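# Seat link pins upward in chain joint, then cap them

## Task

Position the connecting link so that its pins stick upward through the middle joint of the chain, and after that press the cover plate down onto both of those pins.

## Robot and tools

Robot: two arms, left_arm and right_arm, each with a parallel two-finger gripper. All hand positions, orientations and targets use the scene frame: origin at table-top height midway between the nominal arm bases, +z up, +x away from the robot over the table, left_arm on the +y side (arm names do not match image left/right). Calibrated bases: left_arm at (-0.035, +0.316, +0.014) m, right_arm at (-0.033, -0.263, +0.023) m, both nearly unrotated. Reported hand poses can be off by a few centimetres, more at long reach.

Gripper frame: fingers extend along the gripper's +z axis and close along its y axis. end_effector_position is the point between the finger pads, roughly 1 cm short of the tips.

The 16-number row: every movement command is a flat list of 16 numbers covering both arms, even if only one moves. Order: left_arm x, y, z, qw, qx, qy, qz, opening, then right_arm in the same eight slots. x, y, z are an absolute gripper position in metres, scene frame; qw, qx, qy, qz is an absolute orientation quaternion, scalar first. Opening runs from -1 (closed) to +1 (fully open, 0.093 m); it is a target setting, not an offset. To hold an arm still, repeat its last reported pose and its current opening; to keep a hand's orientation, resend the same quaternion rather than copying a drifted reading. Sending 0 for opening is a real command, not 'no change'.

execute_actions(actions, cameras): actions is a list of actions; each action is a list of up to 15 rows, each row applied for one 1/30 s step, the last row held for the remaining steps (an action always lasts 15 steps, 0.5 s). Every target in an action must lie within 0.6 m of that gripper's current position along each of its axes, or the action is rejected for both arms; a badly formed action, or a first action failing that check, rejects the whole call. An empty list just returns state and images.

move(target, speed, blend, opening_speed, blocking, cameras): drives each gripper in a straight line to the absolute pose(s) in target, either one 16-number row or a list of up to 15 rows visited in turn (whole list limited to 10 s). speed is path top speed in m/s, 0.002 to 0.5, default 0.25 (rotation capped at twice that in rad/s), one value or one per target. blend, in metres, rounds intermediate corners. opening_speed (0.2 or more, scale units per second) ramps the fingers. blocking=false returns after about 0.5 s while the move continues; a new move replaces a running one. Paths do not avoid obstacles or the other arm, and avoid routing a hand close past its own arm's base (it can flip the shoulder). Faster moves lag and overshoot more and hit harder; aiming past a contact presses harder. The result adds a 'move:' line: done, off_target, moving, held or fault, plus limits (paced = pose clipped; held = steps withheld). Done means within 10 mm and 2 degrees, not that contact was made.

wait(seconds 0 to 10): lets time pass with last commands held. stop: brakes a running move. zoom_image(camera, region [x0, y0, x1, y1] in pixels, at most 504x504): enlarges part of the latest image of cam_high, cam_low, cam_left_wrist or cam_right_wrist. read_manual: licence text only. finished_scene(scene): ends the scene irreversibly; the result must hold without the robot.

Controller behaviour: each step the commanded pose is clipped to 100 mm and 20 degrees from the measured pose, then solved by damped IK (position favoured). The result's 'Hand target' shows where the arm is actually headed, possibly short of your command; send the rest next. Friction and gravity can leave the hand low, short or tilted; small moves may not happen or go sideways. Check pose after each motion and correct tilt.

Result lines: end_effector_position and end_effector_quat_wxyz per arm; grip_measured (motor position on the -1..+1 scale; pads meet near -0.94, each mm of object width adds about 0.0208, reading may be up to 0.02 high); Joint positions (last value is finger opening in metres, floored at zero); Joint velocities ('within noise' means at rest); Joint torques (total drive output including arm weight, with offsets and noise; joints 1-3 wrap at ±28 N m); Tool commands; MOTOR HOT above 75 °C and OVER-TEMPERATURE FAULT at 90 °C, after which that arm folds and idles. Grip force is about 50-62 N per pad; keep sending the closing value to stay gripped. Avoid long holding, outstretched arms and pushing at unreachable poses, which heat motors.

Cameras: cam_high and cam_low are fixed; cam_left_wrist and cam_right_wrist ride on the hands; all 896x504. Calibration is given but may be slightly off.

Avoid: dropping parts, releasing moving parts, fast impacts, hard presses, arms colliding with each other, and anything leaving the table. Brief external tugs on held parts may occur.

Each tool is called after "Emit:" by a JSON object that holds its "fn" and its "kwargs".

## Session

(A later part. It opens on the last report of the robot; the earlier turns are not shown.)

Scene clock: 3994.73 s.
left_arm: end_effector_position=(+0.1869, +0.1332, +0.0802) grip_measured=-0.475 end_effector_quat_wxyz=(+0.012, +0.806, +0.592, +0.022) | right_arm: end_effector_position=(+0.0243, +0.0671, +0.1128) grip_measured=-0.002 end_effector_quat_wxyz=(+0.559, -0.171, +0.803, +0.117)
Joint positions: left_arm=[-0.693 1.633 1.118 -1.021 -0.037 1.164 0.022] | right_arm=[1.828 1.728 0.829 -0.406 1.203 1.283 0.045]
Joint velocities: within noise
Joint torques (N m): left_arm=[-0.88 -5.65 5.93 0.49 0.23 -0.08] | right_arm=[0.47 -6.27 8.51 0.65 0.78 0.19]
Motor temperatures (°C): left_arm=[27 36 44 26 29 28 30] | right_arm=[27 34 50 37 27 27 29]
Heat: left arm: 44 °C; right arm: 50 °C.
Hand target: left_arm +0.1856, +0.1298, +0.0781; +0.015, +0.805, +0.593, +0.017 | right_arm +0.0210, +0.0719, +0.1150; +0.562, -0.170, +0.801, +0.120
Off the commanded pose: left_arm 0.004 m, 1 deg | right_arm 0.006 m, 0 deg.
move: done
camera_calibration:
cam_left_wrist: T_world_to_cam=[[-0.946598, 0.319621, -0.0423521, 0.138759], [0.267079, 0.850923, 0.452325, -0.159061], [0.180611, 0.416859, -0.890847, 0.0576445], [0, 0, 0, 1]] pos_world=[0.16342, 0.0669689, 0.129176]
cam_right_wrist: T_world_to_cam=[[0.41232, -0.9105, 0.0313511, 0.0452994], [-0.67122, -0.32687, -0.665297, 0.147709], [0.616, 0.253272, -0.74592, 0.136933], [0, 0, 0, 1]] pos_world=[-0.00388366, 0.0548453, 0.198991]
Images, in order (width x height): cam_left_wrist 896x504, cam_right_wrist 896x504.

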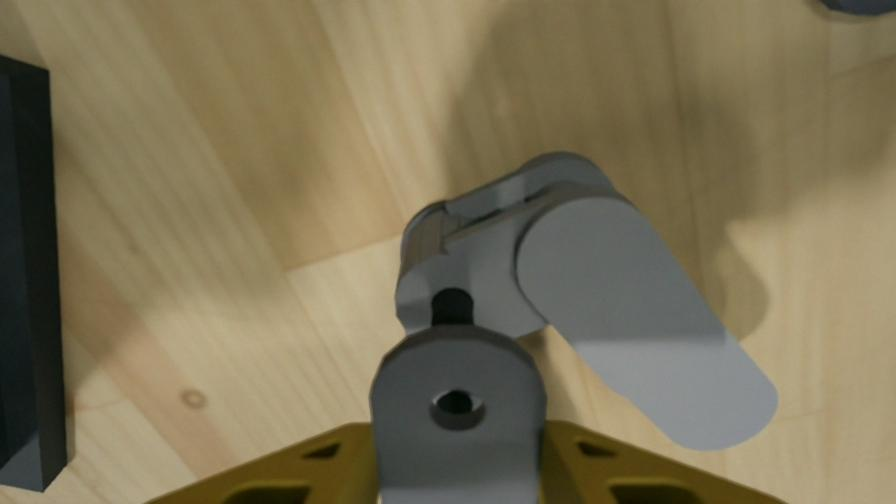

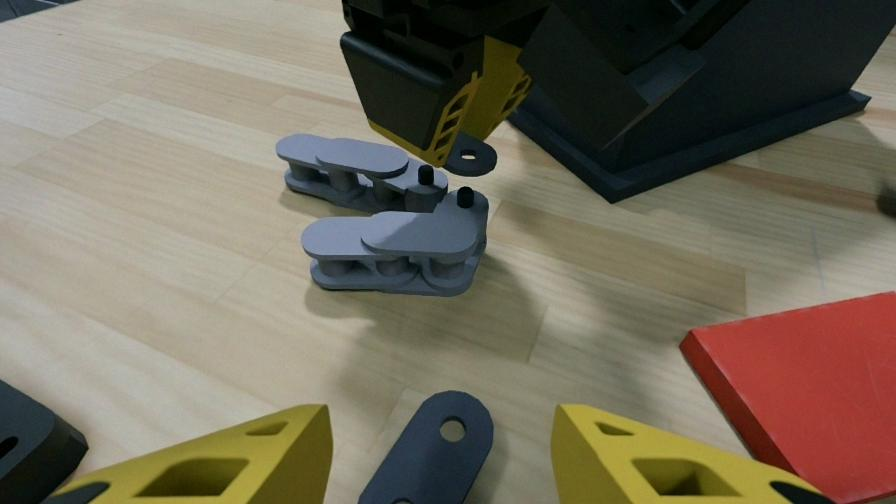

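Emit:
{"fn": "move", "kwargs": {"target": [[0.1881,0.1323,0.0785,0.0152,0.8049,0.5934,0.0166,-0.6,0.021,0.072,0.115,0.5617,-0.1703,0.801,0.1197,0.0],[0.1881,0.1323,0.064,0.0152,0.8049,0.5934,0.0166,-0.6,0.021,0.072,0.115,0.5617,-0.1703,0.801,0.1197,0.0]], "speed": 0.03, "cameras": ["cam_left_wrist","cam_right_wrist"]}}

Emit:
{"fn": "zoom_image", "kwargs": {"camera": "cam_right_wrist", "region": [360, 80, 520, 240]}}

Emit:
{"fn": "zoom_image", "kwargs": {"camera": "cam_left_wrist", "region": [360, 220, 560, 460]}}

Scene clock: 4033.83 s.
left_arm: end_effector_position=(+0.1874, +0.1329, +0.0663) grip_measured=-0.475 end_effector_quat_wxyz=(+0.013, +0.806, +0.592, +0.022) | right_arm: end_effector_position=(+0.0243, +0.0671, +0.1128) grip_measured=-0.002 end_effector_quat_wxyz=(+0.559, -0.171, +0.803, +0.117)
Joint positions: left_arm=[-0.693 1.65 1.079 -0.964 -0.037 1.164 0.022] | right_arm=[1.828 1.728 0.829 -0.406 1.203 1.283 0.045]
Joint velocities: within noise
Joint torques (N m): left_arm=[0.38 -5.71 5.83 0.46 0.25 0.06] | right_arm=[0.54 -6.23 8.42 0.66 0.74 0.19]
Motor temperatures (°C): left_arm=[27 36 42 26 29 28 30] | right_arm=[27 34 49 36 27 27 29]
Heat: left arm: 42 °C; right arm: 49 °C.
Hand target: left_arm +0.1881, +0.1323, +0.0641; +0.015, +0.805, +0.593, +0.017 | right_arm +0.0210, +0.0719, +0.1150; +0.562, -0.170, +0.801, +0.120
Off the commanded pose: left_arm 0.003 m, 1 deg | right_arm 0.006 m, 0 deg.
move: done
camera_calibration:
cam_left_wrist: T_world_to_cam=[[-0.946683, 0.319228, -0.04342, 0.138842], [0.266361, 0.851371, 0.451905, -0.152511], [0.181227, 0.416246, -0.891008, 0.0453969], [0, 0, 0, 1]] pos_world=[0.163835, 0.0666251, 0.115398]
cam_right_wrist: T_world_to_cam=[[0.4122, -0.910553, 0.0313724, 0.0452547], [-0.671281, -0.326805, -0.665268, 0.147688], [0.616014, 0.253164, -0.745945, 0.136935], [0, 0, 0, 1]] pos_world=[-0.00386766, 0.054805, 0.198979]
Images, in order (width x height): cam_left_wrist 896x504, cam_right_wrist 896x504.

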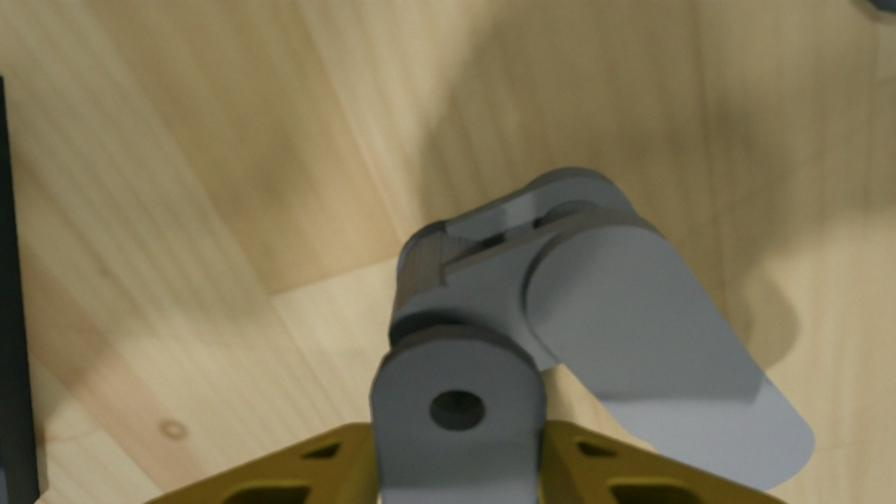

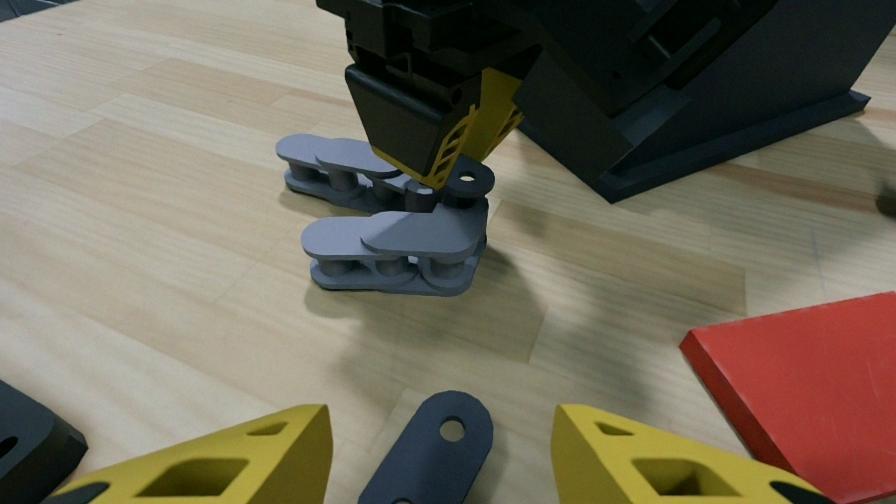

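Scaled by 3.150 from the camera's 896x504 image, which has a finer 1280x720 frame.

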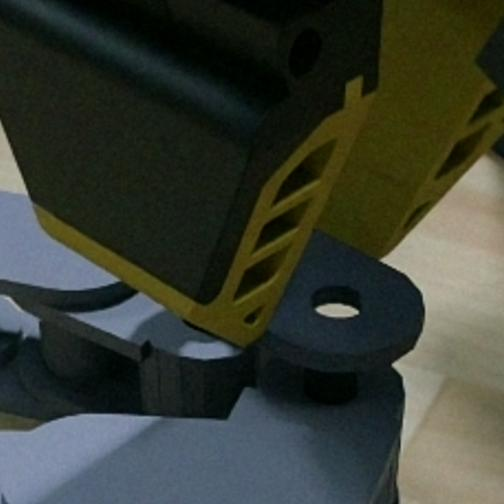

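Scaled by 2.100 from the camera's 896x504 image, which has a finer 1280x720 frame.

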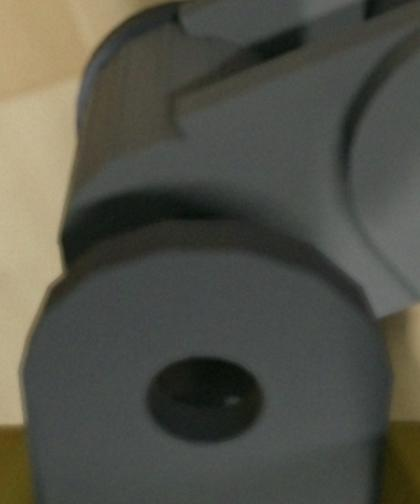

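Emit:
{"fn": "move", "kwargs": {"target": [[0.1896,0.1344,0.0635,0.0152,0.8049,0.5934,0.0166,-0.6,0.021,0.072,0.115,0.5617,-0.1703,0.801,0.1197,0.0]], "speed": 0.02, "cameras": ["cam_left_wrist","cam_right_wrist"]}}

Emit:
{"fn": "zoom_image", "kwargs": {"camera": "cam_right_wrist", "region": [360, 80, 520, 240]}}

Emit:
{"fn": "zoom_image", "kwargs": {"camera": "cam_left_wrist", "region": [360, 220, 560, 460]}}

Scene clock: 4087.17 s.
left_arm: end_effector_position=(+0.1896, +0.1346, +0.0664) grip_measured=-0.475 end_effector_quat_wxyz=(+0.014, +0.804, +0.594, +0.023) | right_arm: end_effector_position=(+0.0243, +0.0670, +0.1128) grip_measured=-0.002 end_effector_quat_wxyz=(+0.559, -0.171, +0.803, +0.117)
Joint positions: left_arm=[-0.684 1.65 1.079 -0.961 -0.037 1.168 0.022] | right_arm=[1.828 1.728 0.829 -0.407 1.203 1.283 0.045]
Joint velocities: within noise
Joint torques (N m): left_arm=[0.32 -5.7 5.59 0.47 0.26 0.14] | right_arm=[0.53 -6.34 8.51 0.67 0.77 0.14]
Motor temperatures (°C): left_arm=[27 36 41 26 29 28 30] | right_arm=[27 35 49 34 27 27 29]
Heat: left arm: 41 °C; right arm: 49 °C.
Hand target: left_arm +0.1896, +0.1343, +0.0636; +0.015, +0.805, +0.593, +0.017 | right_arm +0.0210, +0.0719, +0.1150; +0.562, -0.170, +0.801, +0.120
Off the commanded pose: left_arm 0.003 m, 1 deg | right_arm 0.006 m, 0 deg.
move: done
camera_calibration:
cam_left_wrist: T_world_to_cam=[[-0.948406, 0.313732, -0.0458139, 0.141632], [0.26057, 0.853573, 0.451128, -0.15372], [0.180639, 0.415915, -0.891282, 0.0444754], [0, 0, 0, 1]] pos_world=[0.166346, 0.0682785, 0.115476]
cam_right_wrist: T_world_to_cam=[[0.412196, -0.910542, 0.0317514, 0.0451625], [-0.671202, -0.327046, -0.665228, 0.147684], [0.616102, 0.252893, -0.745964, 0.136946], [0, 0, 0, 1]] pos_world=[-0.0038625, 0.0547892, 0.198967]
Images, in order (width x height): cam_left_wrist 896x504, cam_right_wrist 896x504.

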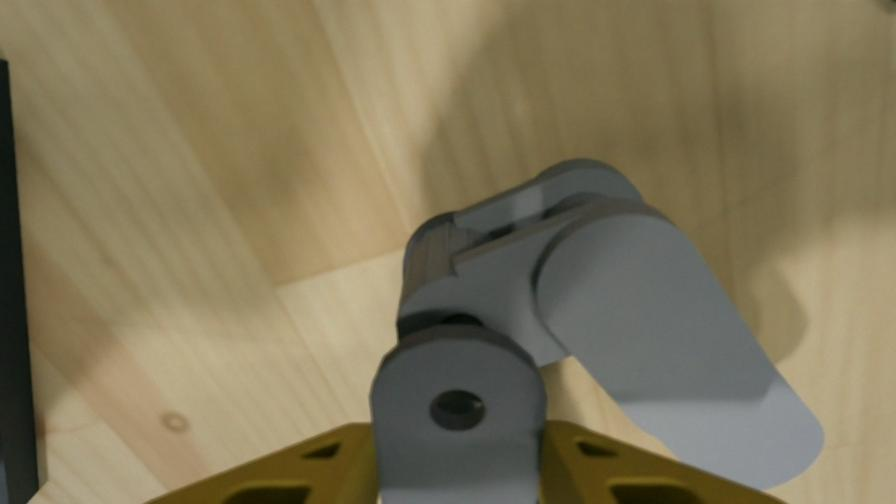

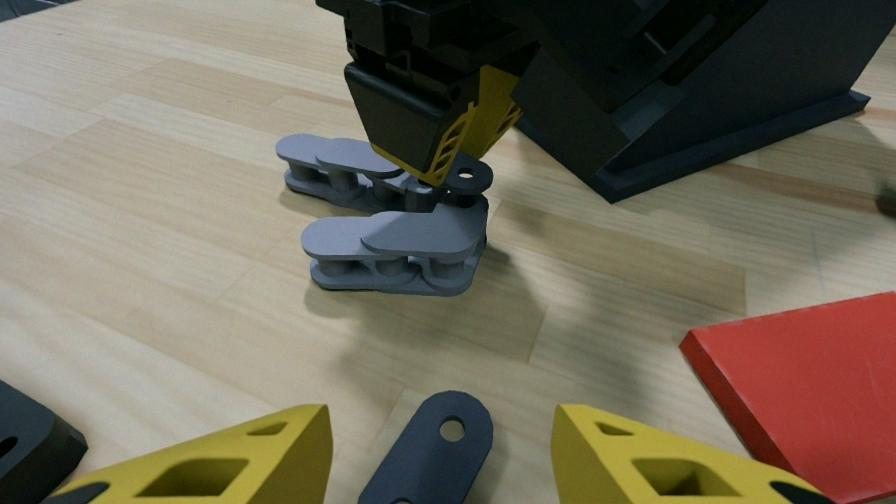

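Scaled by 3.150 from the camera's 896x504 image, which has a finer 1280x720 frame.

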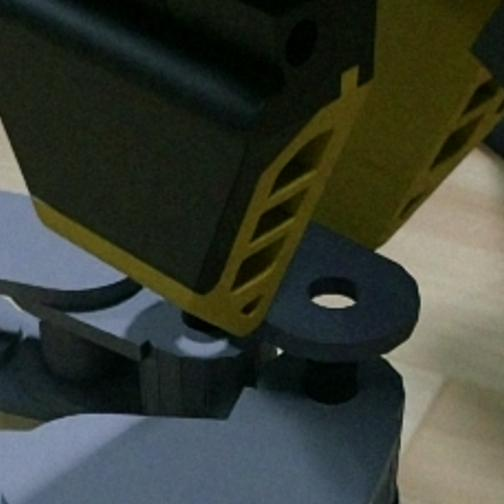

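Scaled by 2.100 from the camera's 896x504 image, which has a finer 1280x720 frame.

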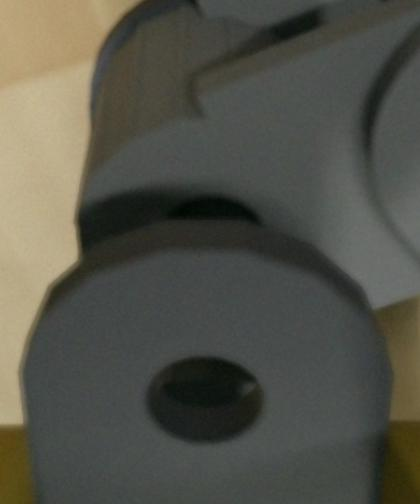

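Emit:
{"fn": "move", "kwargs": {"target": [[0.1863,0.1311,0.0595,0.0152,0.8049,0.5934,0.0166,-0.6,0.021,0.072,0.115,0.5617,-0.1703,0.801,0.1197,0.0]], "speed": 0.02, "cameras": ["cam_left_wrist","cam_right_wrist"]}}

Emit:
{"fn": "zoom_image", "kwargs": {"camera": "cam_right_wrist", "region": [360, 80, 520, 240]}}

Emit:
{"fn": "zoom_image", "kwargs": {"camera": "cam_left_wrist", "region": [360, 220, 560, 460]}}

Scene clock: 4100.17 s.
left_arm: end_effector_position=(+0.1883, +0.1344, +0.0630) grip_measured=-0.475 end_effector_quat_wxyz=(+0.015, +0.805, +0.593, +0.023) | right_arm: end_effector_position=(+0.0243, +0.0670, +0.1128) grip_measured=-0.002 end_effector_quat_wxyz=(+0.559, -0.171, +0.803, +0.117)
Joint positions: left_arm=[-0.687 1.65 1.065 -0.946 -0.037 1.168 0.022] | right_arm=[1.828 1.728 0.829 -0.407 1.203 1.283 0.045]
Joint velocities: within noise
Joint torques (N m): left_arm=[-0.98 -5.33 5.72 0.46 0.25 -0.06] | right_arm=[0.42 -6.3 8.39 0.64 0.8 0.19]
Motor temperatures (°C): left_arm=[27 36 41 26 29 28 30] | right_arm=[27 35 49 34 27 27 29]
Heat: left arm: 41 °C; right arm: 49 °C.
Hand target: left_arm +0.1862, +0.1312, +0.0596; +0.015, +0.805, +0.593, +0.017 | right_arm +0.0210, +0.0719, +0.1150; +0.562, -0.170, +0.801, +0.120
Off the commanded pose: left_arm 0.005 m, 1 deg | right_arm 0.006 m, 0 deg.
move: done
camera_calibration:
cam_left_wrist: T_world_to_cam=[[-0.947162, 0.317314, -0.0468672, 0.139641], [0.263431, 0.852898, 0.450743, -0.152134], [0.183, 0.41458, -0.891423, 0.0415492], [0, 0, 0, 1]] pos_world=[0.164736, 0.0682194, 0.112156]
cam_right_wrist: T_world_to_cam=[[0.412196, -0.910542, 0.0317514, 0.0451625], [-0.671202, -0.327046, -0.665228, 0.147684], [0.616102, 0.252893, -0.745964, 0.136946], [0, 0, 0, 1]] pos_world=[-0.0038625, 0.0547892, 0.198967]
Images, in order (width x height): cam_left_wrist 896x504, cam_right_wrist 896x504.

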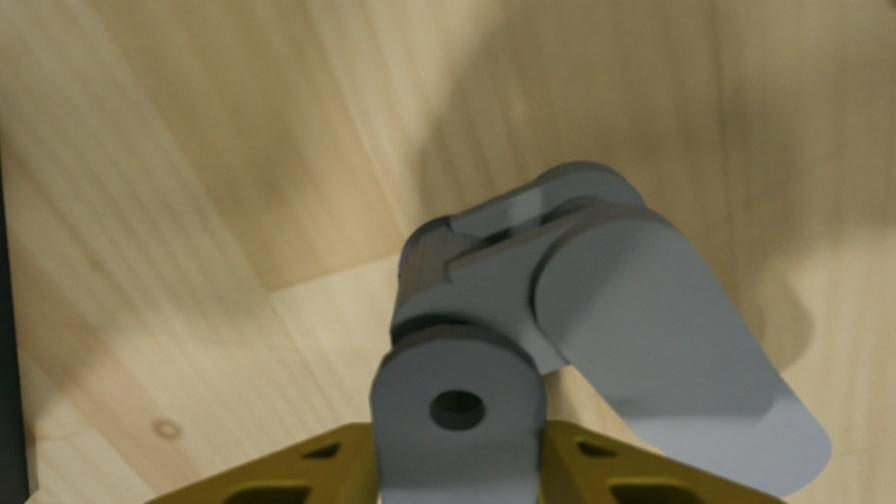

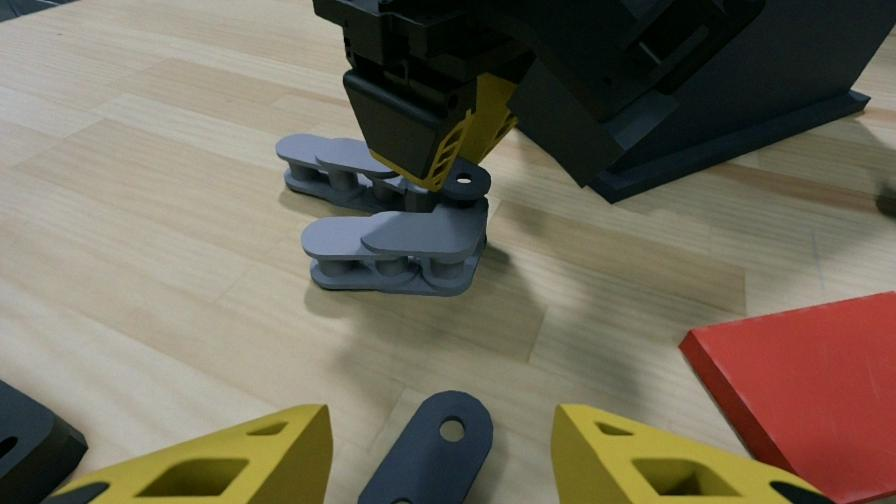

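Scaled by 3.150 from the camera's 896x504 image, which has a finer 1280x720 frame.

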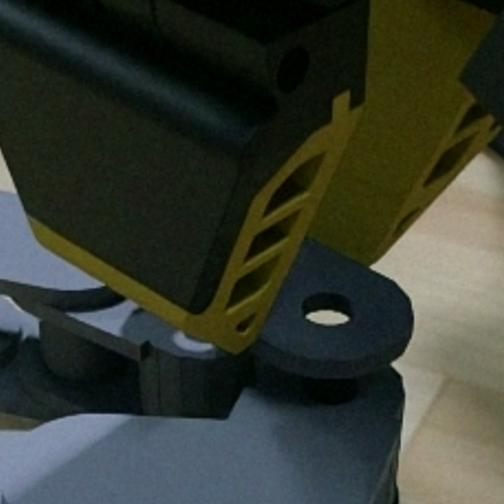

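Scaled by 2.100 from the camera's 896x504 image, which has a finer 1280x720 frame.

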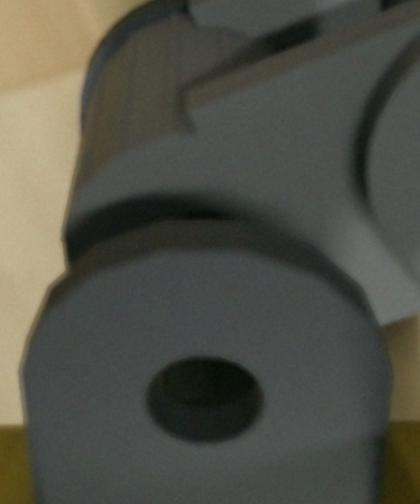

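Emit:
{"fn": "zoom_image", "kwargs": {"camera": "cam_left_wrist", "region": [400, 300, 520, 440]}}

Emit:
{"fn": "zoom_image", "kwargs": {"camera": "cam_right_wrist", "region": [430, 150, 500, 220]}}

Scaled by 3.600 from the camera's 896x504 image, which has a finer 1280x720 frame.

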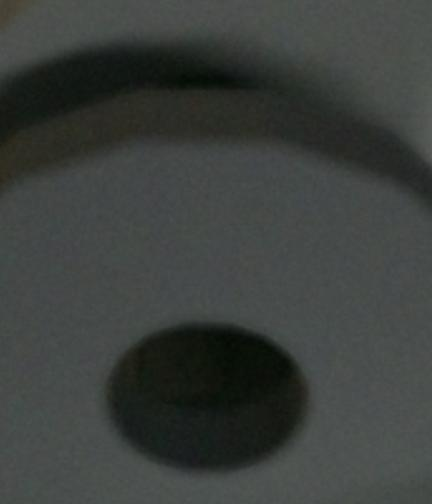

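Scaled by 7.200 from the camera's 896x504 image, which has a finer 1280x720 frame.

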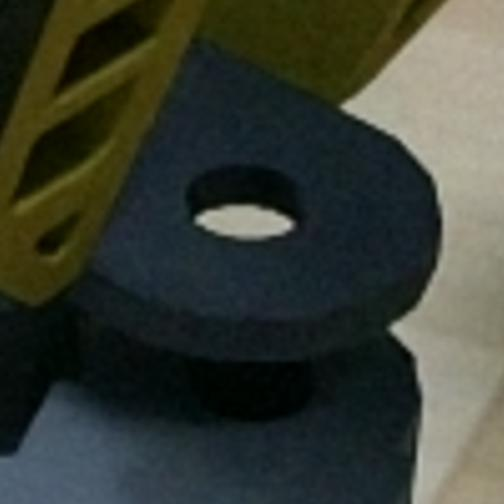

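Emit:
{"fn": "move", "kwargs": {"target": [[0.1859,0.1299,0.057,0.0152,0.8049,0.5934,0.0166,-0.6,0.021,0.072,0.115,0.5617,-0.1703,0.801,0.1197,0.0]], "speed": 0.02, "cameras": ["cam_left_wrist","cam_right_wrist"]}}

Emit:
{"fn": "zoom_image", "kwargs": {"camera": "cam_right_wrist", "region": [430, 150, 500, 220]}}

Emit:
{"fn": "zoom_image", "kwargs": {"camera": "cam_left_wrist", "region": [360, 220, 560, 460]}}

Scene clock: 4130.30 s.
left_arm: end_effector_position=(+0.1878, +0.1334, +0.0602) grip_measured=-0.475 end_effector_quat_wxyz=(+0.014, +0.805, +0.592, +0.022) | right_arm: end_effector_position=(+0.0243, +0.0670, +0.1128) grip_measured=-0.002 end_effector_quat_wxyz=(+0.559, -0.171, +0.803, +0.117)
Joint positions: left_arm=[-0.691 1.657 1.06 -0.937 -0.037 1.165 0.022] | right_arm=[1.828 1.728 0.829 -0.407 1.203 1.283 0.045]
Joint velocities: within noise
Joint torques (N m): left_arm=[-0.99 -5.53 5.71 0.49 0.24 -0.09] | right_arm=[0.5 -6.2 8.44 0.64 0.8 0.18]
Motor temperatures (°C): left_arm=[27 35 43 26 29 28 31] | right_arm=[27 35 48 33 27 27 29]
Heat: left arm: 43 °C; right arm: 48 °C.
Hand target: left_arm +0.1859, +0.1299, +0.0571; +0.015, +0.805, +0.593, +0.017 | right_arm +0.0210, +0.0719, +0.1150; +0.562, -0.170, +0.801, +0.120
Off the commanded pose: left_arm 0.005 m, 1 deg | right_arm 0.006 m, 0 deg.
move: done
camera_calibration:
cam_left_wrist: T_world_to_cam=[[-0.946984, 0.31809, -0.045162, 0.139112], [0.264734, 0.85221, 0.45128, -0.150029], [0.182035, 0.415399, -0.891239, 0.0395645], [0, 0, 0, 1]] pos_world=[0.164252, 0.0671709, 0.109249]
cam_right_wrist: T_world_to_cam=[[0.412196, -0.910542, 0.0317514, 0.0451625], [-0.671202, -0.327046, -0.665228, 0.147684], [0.616102, 0.252893, -0.745964, 0.136946], [0, 0, 0, 1]] pos_world=[-0.0038625, 0.0547892, 0.198967]
Images, in order (width x height): cam_left_wrist 896x504, cam_right_wrist 896x504.

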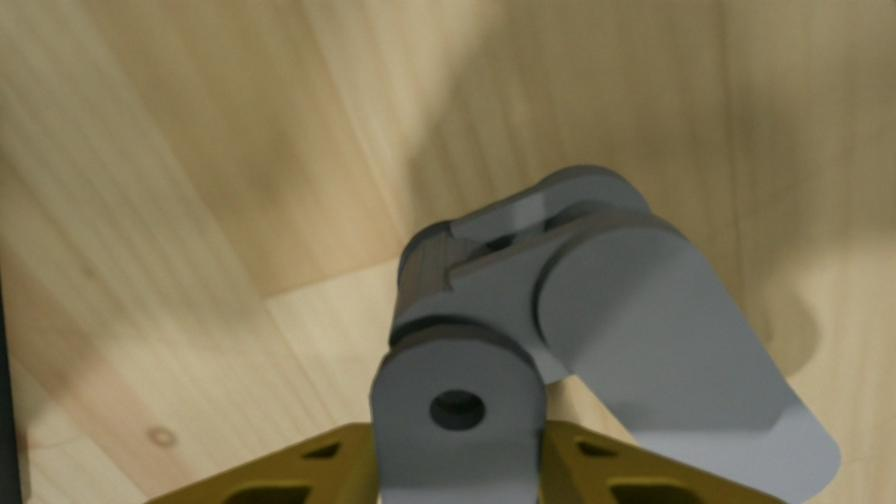

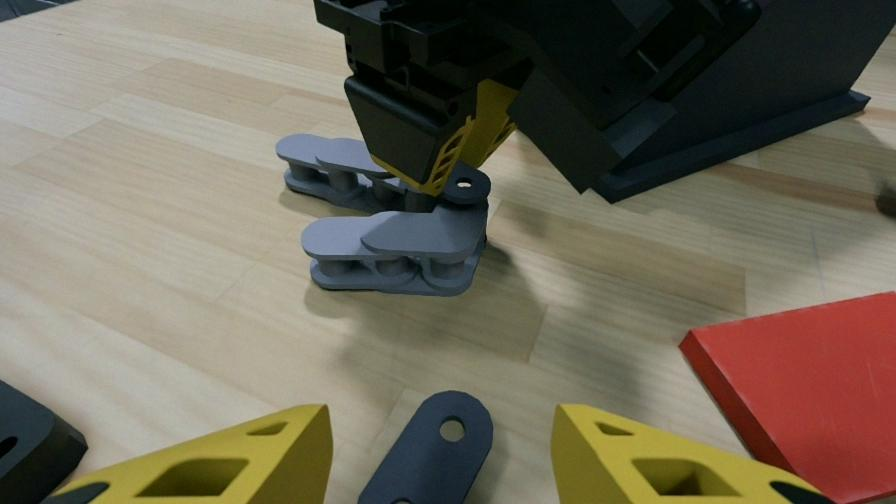

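Scaled by 7.200 from the camera's 896x504 image, which has a finer 1280x720 frame.

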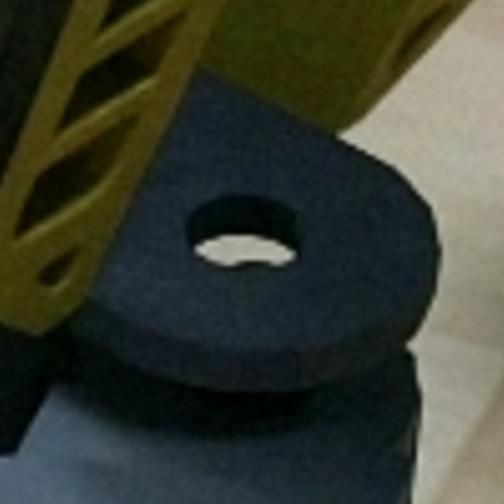

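Scaled by 2.100 from the camera's 896x504 image, which has a finer 1280x720 frame.

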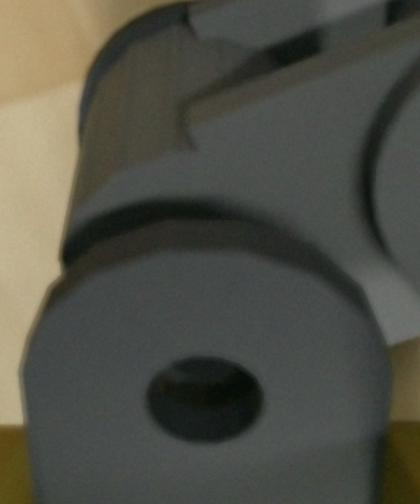

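Emit:
{"fn": "move", "kwargs": {"target": [[0.1859,0.1299,0.0545,0.0152,0.8049,0.5934,0.0166,-0.6,0.021,0.072,0.115,0.5617,-0.1703,0.801,0.1197,0.0]], "speed": 0.02, "cameras": ["cam_left_wrist","cam_right_wrist"]}}

Emit:
{"fn": "zoom_image", "kwargs": {"camera": "cam_right_wrist", "region": [430, 150, 500, 220]}}

Emit:
{"fn": "zoom_image", "kwargs": {"camera": "cam_left_wrist", "region": [400, 360, 520, 440]}}

Scene clock: 4145.67 s.
left_arm: end_effector_position=(+0.1886, +0.1327, +0.0591) grip_measured=-0.475 end_effector_quat_wxyz=(+0.015, +0.805, +0.592, +0.023) | right_arm: end_effector_position=(+0.0243, +0.0670, +0.1128) grip_measured=-0.002 end_effector_quat_wxyz=(+0.559, -0.171, +0.803, +0.117)
Joint positions: left_arm=[-0.691 1.66 1.058 -0.929 -0.037 1.165 0.022] | right_arm=[1.828 1.728 0.829 -0.407 1.203 1.283 0.045]
Joint velocities: within noise
Joint torques (N m): left_arm=[-1.02 -5.41 5.24 0.52 0.25 -0.06] | right_arm=[0.53 -6.35 8.31 0.66 0.77 0.21]
Motor temperatures (°C): left_arm=[27 35 42 26 29 28 31] | right_arm=[27 35 48 33 27 27 29]
Heat: left arm: 42 °C; right arm: 48 °C.
Hand target: left_arm +0.1858, +0.1300, +0.0545; +0.015, +0.805, +0.593, +0.017 | right_arm +0.0210, +0.0719, +0.1150; +0.562, -0.170, +0.801, +0.120
Off the commanded pose: left_arm 0.006 m, 1 deg | right_arm 0.006 m, 0 deg.
move: done
camera_calibration:
cam_left_wrist: T_world_to_cam=[[-0.946876, 0.317998, -0.0479881, 0.140215], [0.26369, 0.853105, 0.4502, -0.149047], [0.184101, 0.413629, -0.891637, 0.0386618], [0, 0, 0, 1]] pos_world=[0.16495, 0.066573, 0.108302]
cam_right_wrist: T_world_to_cam=[[0.412196, -0.910542, 0.0317514, 0.0451625], [-0.671202, -0.327046, -0.665228, 0.147684], [0.616102, 0.252893, -0.745964, 0.136946], [0, 0, 0, 1]] pos_world=[-0.0038625, 0.0547892, 0.198967]
Images, in order (width x height): cam_left_wrist 896x504, cam_right_wrist 896x504.

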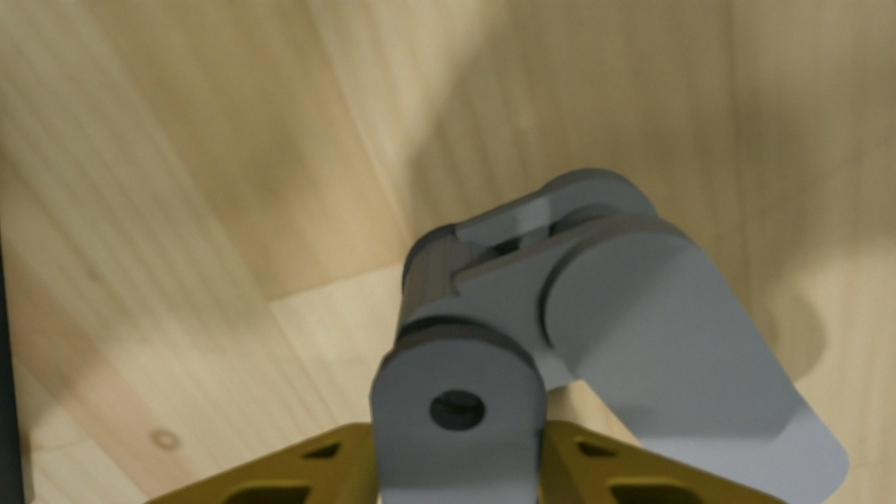

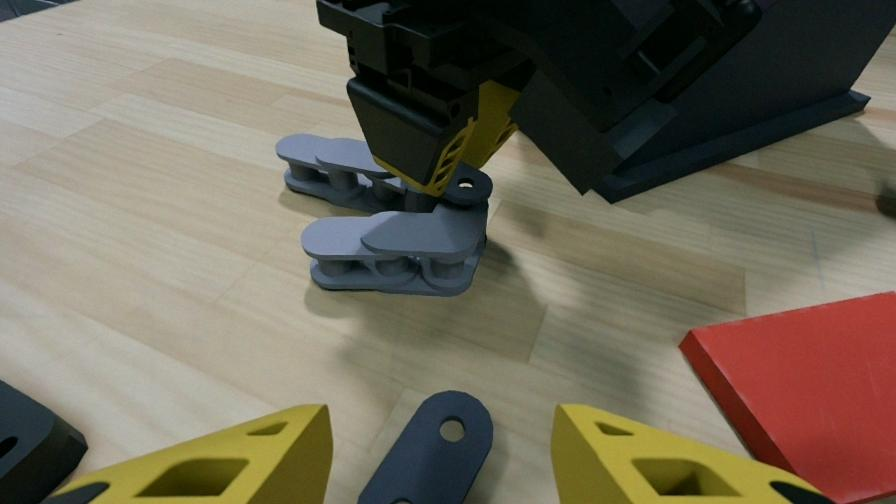

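Scaled by 7.200 from the camera's 896x504 image, which has a finer 1280x720 frame.

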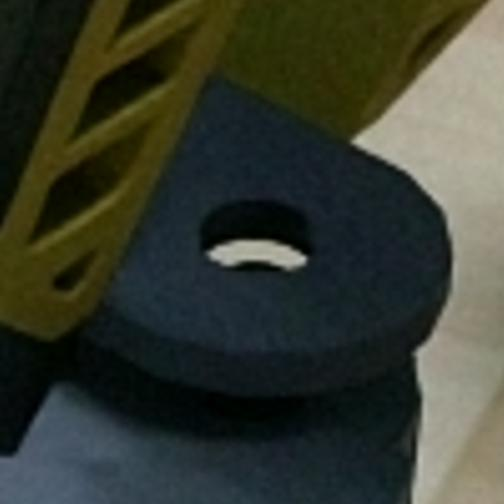

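Scaled by 4.200 from the camera's 896x504 image, which has a finer 1280x720 frame.

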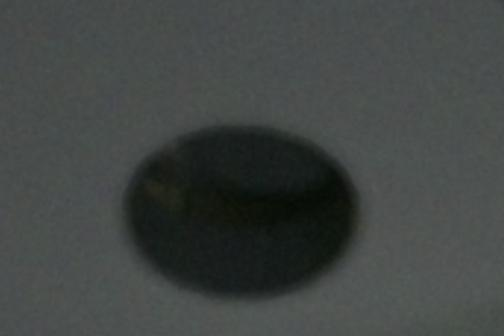

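Emit:
{"fn": "move", "kwargs": {"target": [[0.1844,0.1294,0.0555,0.0152,0.8049,0.5934,0.0166,-0.6,0.021,0.072,0.115,0.5617,-0.1703,0.801,0.1197,0.0]], "speed": 0.02, "cameras": ["cam_left_wrist","cam_right_wrist"]}}

Emit:
{"fn": "zoom_image", "kwargs": {"camera": "cam_right_wrist", "region": [430, 150, 500, 220]}}

Emit:
{"fn": "zoom_image", "kwargs": {"camera": "cam_left_wrist", "region": [400, 360, 520, 440]}}

Scene clock: 4173.93 s.
left_arm: end_effector_position=(+0.1870, +0.1322, +0.0580) grip_measured=-0.475 end_effector_quat_wxyz=(+0.014, +0.805, +0.592, +0.022) | right_arm: end_effector_position=(+0.0243, +0.0670, +0.1128) grip_measured=-0.002 end_effector_quat_wxyz=(+0.559, -0.171, +0.803, +0.117)
Joint positions: left_arm=[-0.696 1.66 1.054 -0.927 -0.037 1.161 0.022] | right_arm=[1.828 1.728 0.829 -0.407 1.203 1.283 0.045]
Joint velocities: within noise
Joint torques (N m): left_arm=[-0.98 -5.75 5.6 0.45 0.24 -0.06] | right_arm=[0.5 -6.32 8.5 0.67 0.78 0.18]
Motor temperatures (°C): left_arm=[27 36 42 26 29 28 31] | right_arm=[27 35 48 33 27 27 29]
Heat: left arm: 42 °C; right arm: 48 °C.
Hand target: left_arm +0.1844, +0.1295, +0.0555; +0.015, +0.805, +0.593, +0.017 | right_arm +0.0210, +0.0719, +0.1150; +0.562, -0.171, +0.801, +0.120
Off the commanded pose: left_arm 0.005 m, 1 deg | right_arm 0.006 m, 0 deg.
move: done
camera_calibration:
cam_left_wrist: T_world_to_cam=[[-0.946712, 0.318786, -0.0459538, 0.138506], [0.265121, 0.852331, 0.450825, -0.147915], [0.182884, 0.414618, -0.891429, 0.0382637], [0, 0, 0, 1]] pos_world=[0.163343, 0.0660534, 0.107158]
cam_right_wrist: T_world_to_cam=[[0.412196, -0.910542, 0.0317514, 0.0451625], [-0.671202, -0.327046, -0.665228, 0.147684], [0.616102, 0.252893, -0.745964, 0.136946], [0, 0, 0, 1]] pos_world=[-0.0038625, 0.0547892, 0.198967]
Images, in order (width x height): cam_left_wrist 896x504, cam_right_wrist 896x504.

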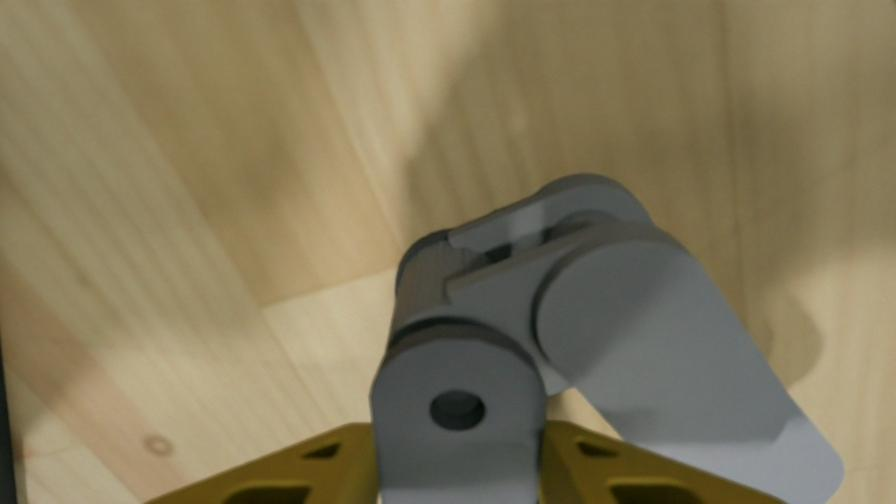

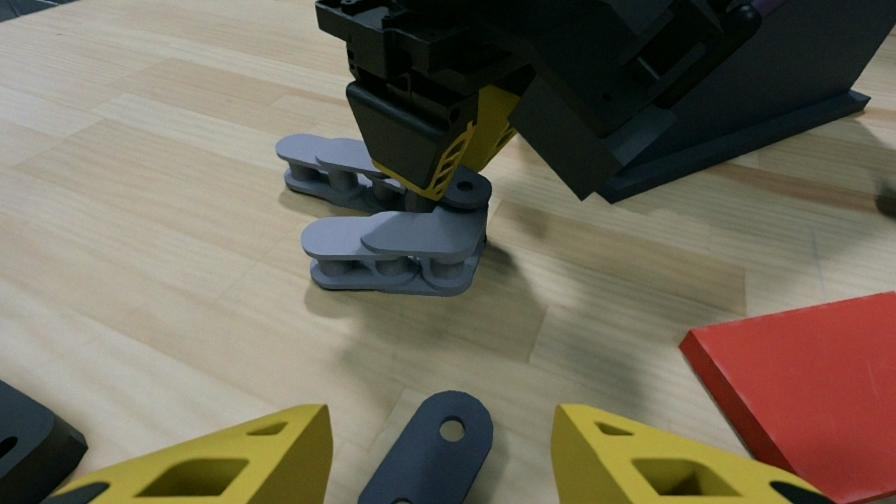

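Scaled by 7.200 from the camera's 896x504 image, which has a finer 1280x720 frame.

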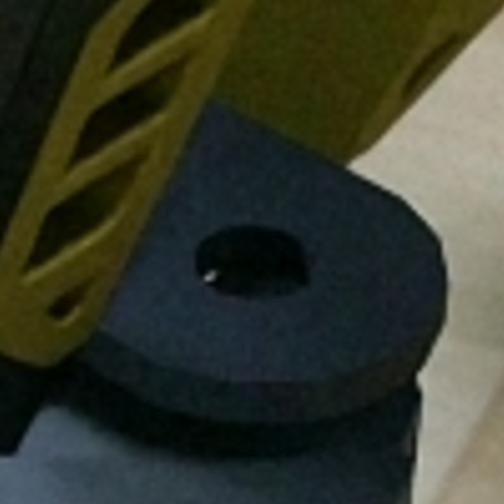

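Scaled by 4.200 from the camera's 896x504 image, which has a finer 1280x720 frame.

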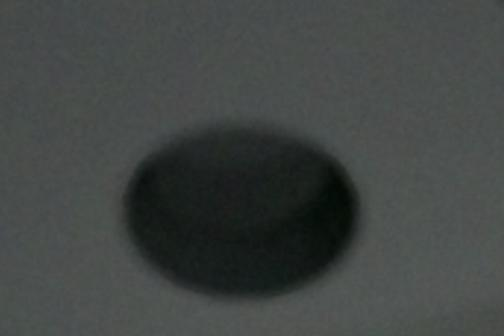

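Emit:
{"fn": "move", "kwargs": {"target": [[0.1844,0.1294,0.052,0.0152,0.8049,0.5934,0.0166,-0.6,0.021,0.072,0.115,0.5617,-0.1703,0.801,0.1197,0.0]], "speed": 0.02, "cameras": ["cam_left_wrist","cam_right_wrist"]}}

Emit:
{"fn": "zoom_image", "kwargs": {"camera": "cam_right_wrist", "region": [430, 150, 500, 220]}}

Emit:
{"fn": "zoom_image", "kwargs": {"camera": "cam_left_wrist", "region": [400, 360, 520, 440]}}

Scene clock: 4195.03 s.
left_arm: end_effector_position=(+0.1872, +0.1320, +0.0559) grip_measured=-0.475 end_effector_quat_wxyz=(+0.017, +0.805, +0.592, +0.023) | right_arm: end_effector_position=(+0.0243, +0.0670, +0.1128) grip_measured=-0.002 end_effector_quat_wxyz=(+0.559, -0.171, +0.803, +0.117)
Joint positions: left_arm=[-0.696 1.66 1.044 -0.913 -0.037 1.16 0.022] | right_arm=[1.828 1.728 0.829 -0.407 1.203 1.283 0.045]
Joint velocities: within noise
Joint torques (N m): left_arm=[-1.02 -5.3 5.67 0.46 0.23 -0.07] | right_arm=[0.47 -6.35 8.53 0.69 0.78 0.19]
Motor temperatures (°C): left_arm=[27 37 42 26 29 28 31] | right_arm=[27 35 48 32 27 27 29]
Heat: left arm: 42 °C; right arm: 48 °C.
Hand target: left_arm +0.1844, +0.1295, +0.0521; +0.015, +0.805, +0.593, +0.017 | right_arm +0.0210, +0.0719, +0.1150; +0.562, -0.171, +0.801, +0.120
Off the commanded pose: left_arm 0.005 m, 1 deg | right_arm 0.006 m, 0 deg.
move: done
camera_calibration:
cam_left_wrist: T_world_to_cam=[[-0.946774, 0.317906, -0.050552, 0.139131], [0.262783, 0.85401, 0.449011, -0.146518], [0.185915, 0.411828, -0.892095, 0.0362744], [0, 0, 0, 1]] pos_world=[0.163484, 0.0659585, 0.105182]
cam_right_wrist: T_world_to_cam=[[0.412196, -0.910542, 0.0317514, 0.0451625], [-0.671202, -0.327046, -0.665228, 0.147684], [0.616102, 0.252893, -0.745964, 0.136946], [0, 0, 0, 1]] pos_world=[-0.0038625, 0.0547892, 0.198967]
Images, in order (width x height): cam_left_wrist 896x504, cam_right_wrist 896x504.

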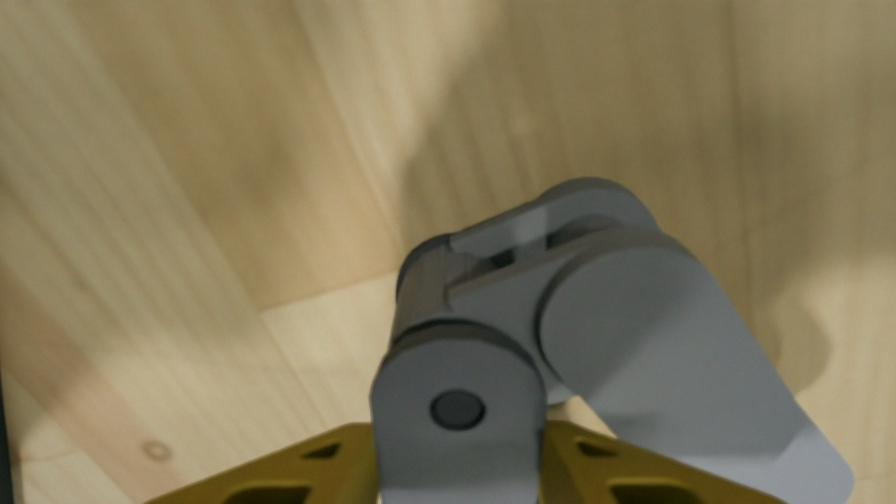

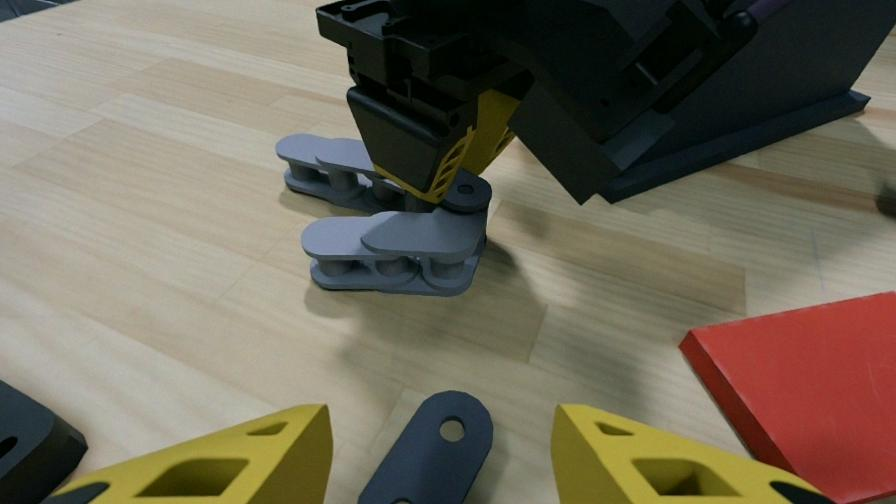

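Scaled by 7.200 from the camera's 896x504 image, which has a finer 1280x720 frame.

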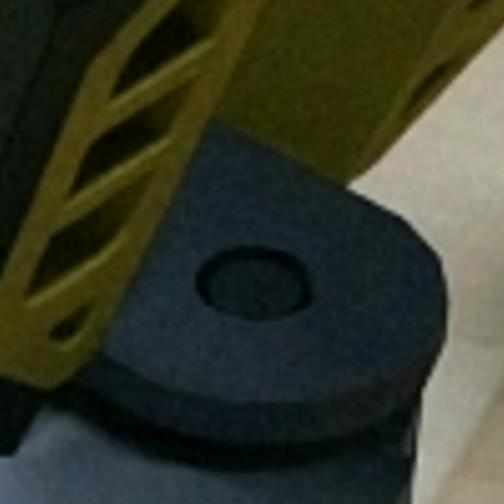

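Scaled by 4.200 from the camera's 896x504 image, which has a finer 1280x720 frame.

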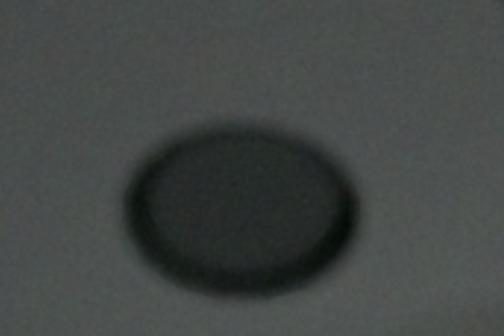

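Emit:
{"fn": "move", "kwargs": {"target": [[0.1844,0.1294,0.048,0.0152,0.8049,0.5934,0.0166,-0.6,0.021,0.072,0.115,0.5617,-0.1703,0.801,0.1197,0.0]], "speed": 0.02, "cameras": ["cam_left_wrist","cam_right_wrist"]}}

Emit:
{"fn": "zoom_image", "kwargs": {"camera": "cam_right_wrist", "region": [380, 130, 520, 250]}}

Scene clock: 4202.43 s.
left_arm: end_effector_position=(+0.1874, +0.1319, +0.0511) grip_measured=-0.475 end_effector_quat_wxyz=(+0.016, +0.805, +0.592, +0.023) | right_arm: end_effector_position=(+0.0243, +0.0670, +0.1128) grip_measured=-0.002 end_effector_quat_wxyz=(+0.559, -0.171, +0.803, +0.117)
Joint positions: left_arm=[-0.696 1.669 1.034 -0.895 -0.037 1.16 0.022] | right_arm=[1.828 1.728 0.829 -0.407 1.203 1.283 0.045]
Joint velocities: within noise
Joint torques (N m): left_arm=[-0.99 -5.63 5.57 0.45 0.24 -0.07] | right_arm=[0.55 -6.32 8.57 0.62 0.75 0.18]
Motor temperatures (°C): left_arm=[27 36 42 26 29 28 31] | right_arm=[27 35 48 32 27 27 29]
Heat: left arm: 42 °C; right arm: 48 °C.
Hand target: left_arm +0.1844, +0.1294, +0.0481; +0.015, +0.805, +0.593, +0.017 | right_arm +0.0210, +0.0719, +0.1150; +0.562, -0.171, +0.801, +0.120
Off the commanded pose: left_arm 0.005 m, 1 deg | right_arm 0.006 m, 0 deg.
move: done
camera_calibration:
cam_left_wrist: T_world_to_cam=[[-0.946831, 0.317956, -0.049142, 0.139002], [0.263302, 0.853562, 0.44956, -0.144363], [0.184886, 0.412719, -0.891897, 0.0320924], [0, 0, 0, 1]] pos_world=[0.163689, 0.0657816, 0.100354]
cam_right_wrist: T_world_to_cam=[[0.412196, -0.910542, 0.0317514, 0.0451625], [-0.671202, -0.327046, -0.665228, 0.147684], [0.616102, 0.252893, -0.745964, 0.136946], [0, 0, 0, 1]] pos_world=[-0.0038625, 0.0547892, 0.198967]
Images, in order (width x height): cam_left_wrist 896x504, cam_right_wrist 896x504.

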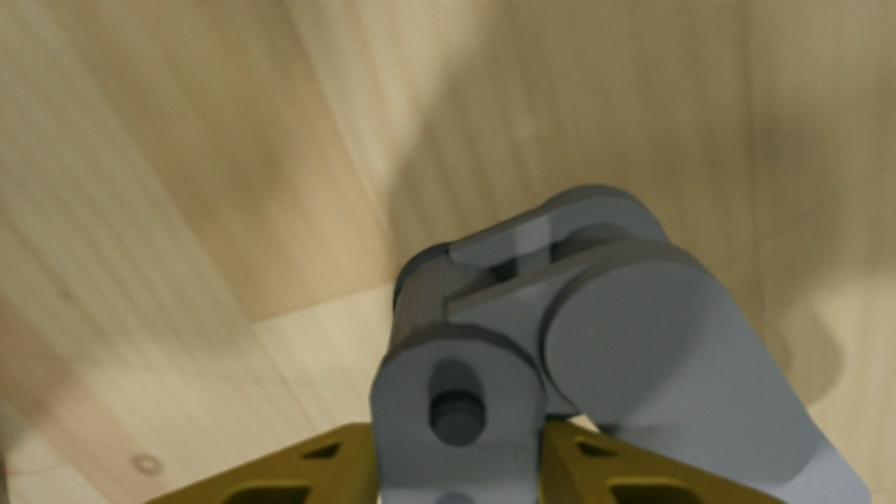

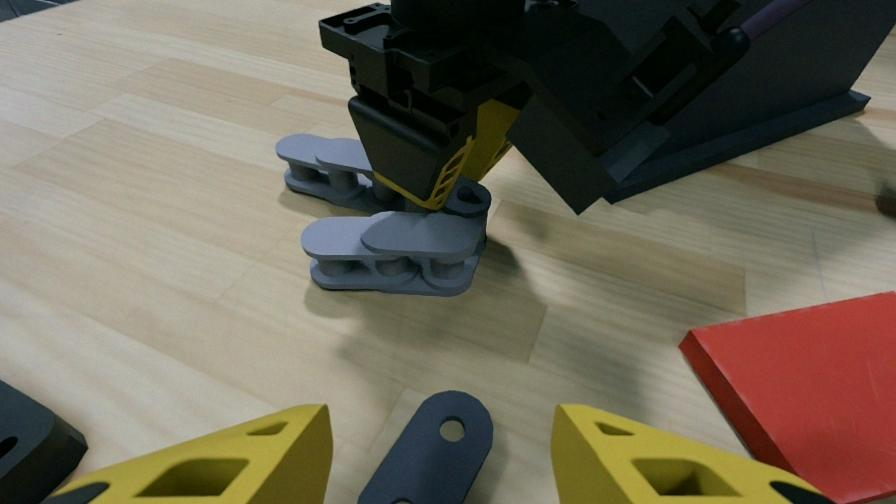

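Scaled by 3.600 from the camera's 896x504 image, which has a finer 1280x720 frame.

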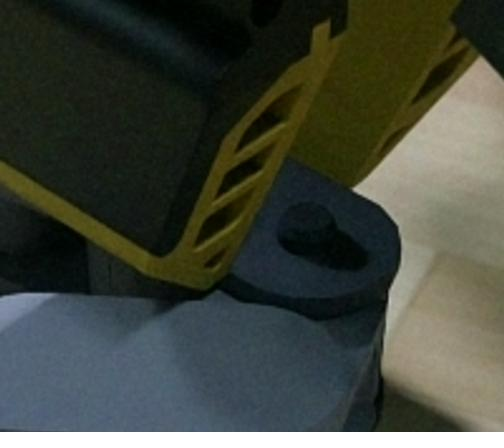

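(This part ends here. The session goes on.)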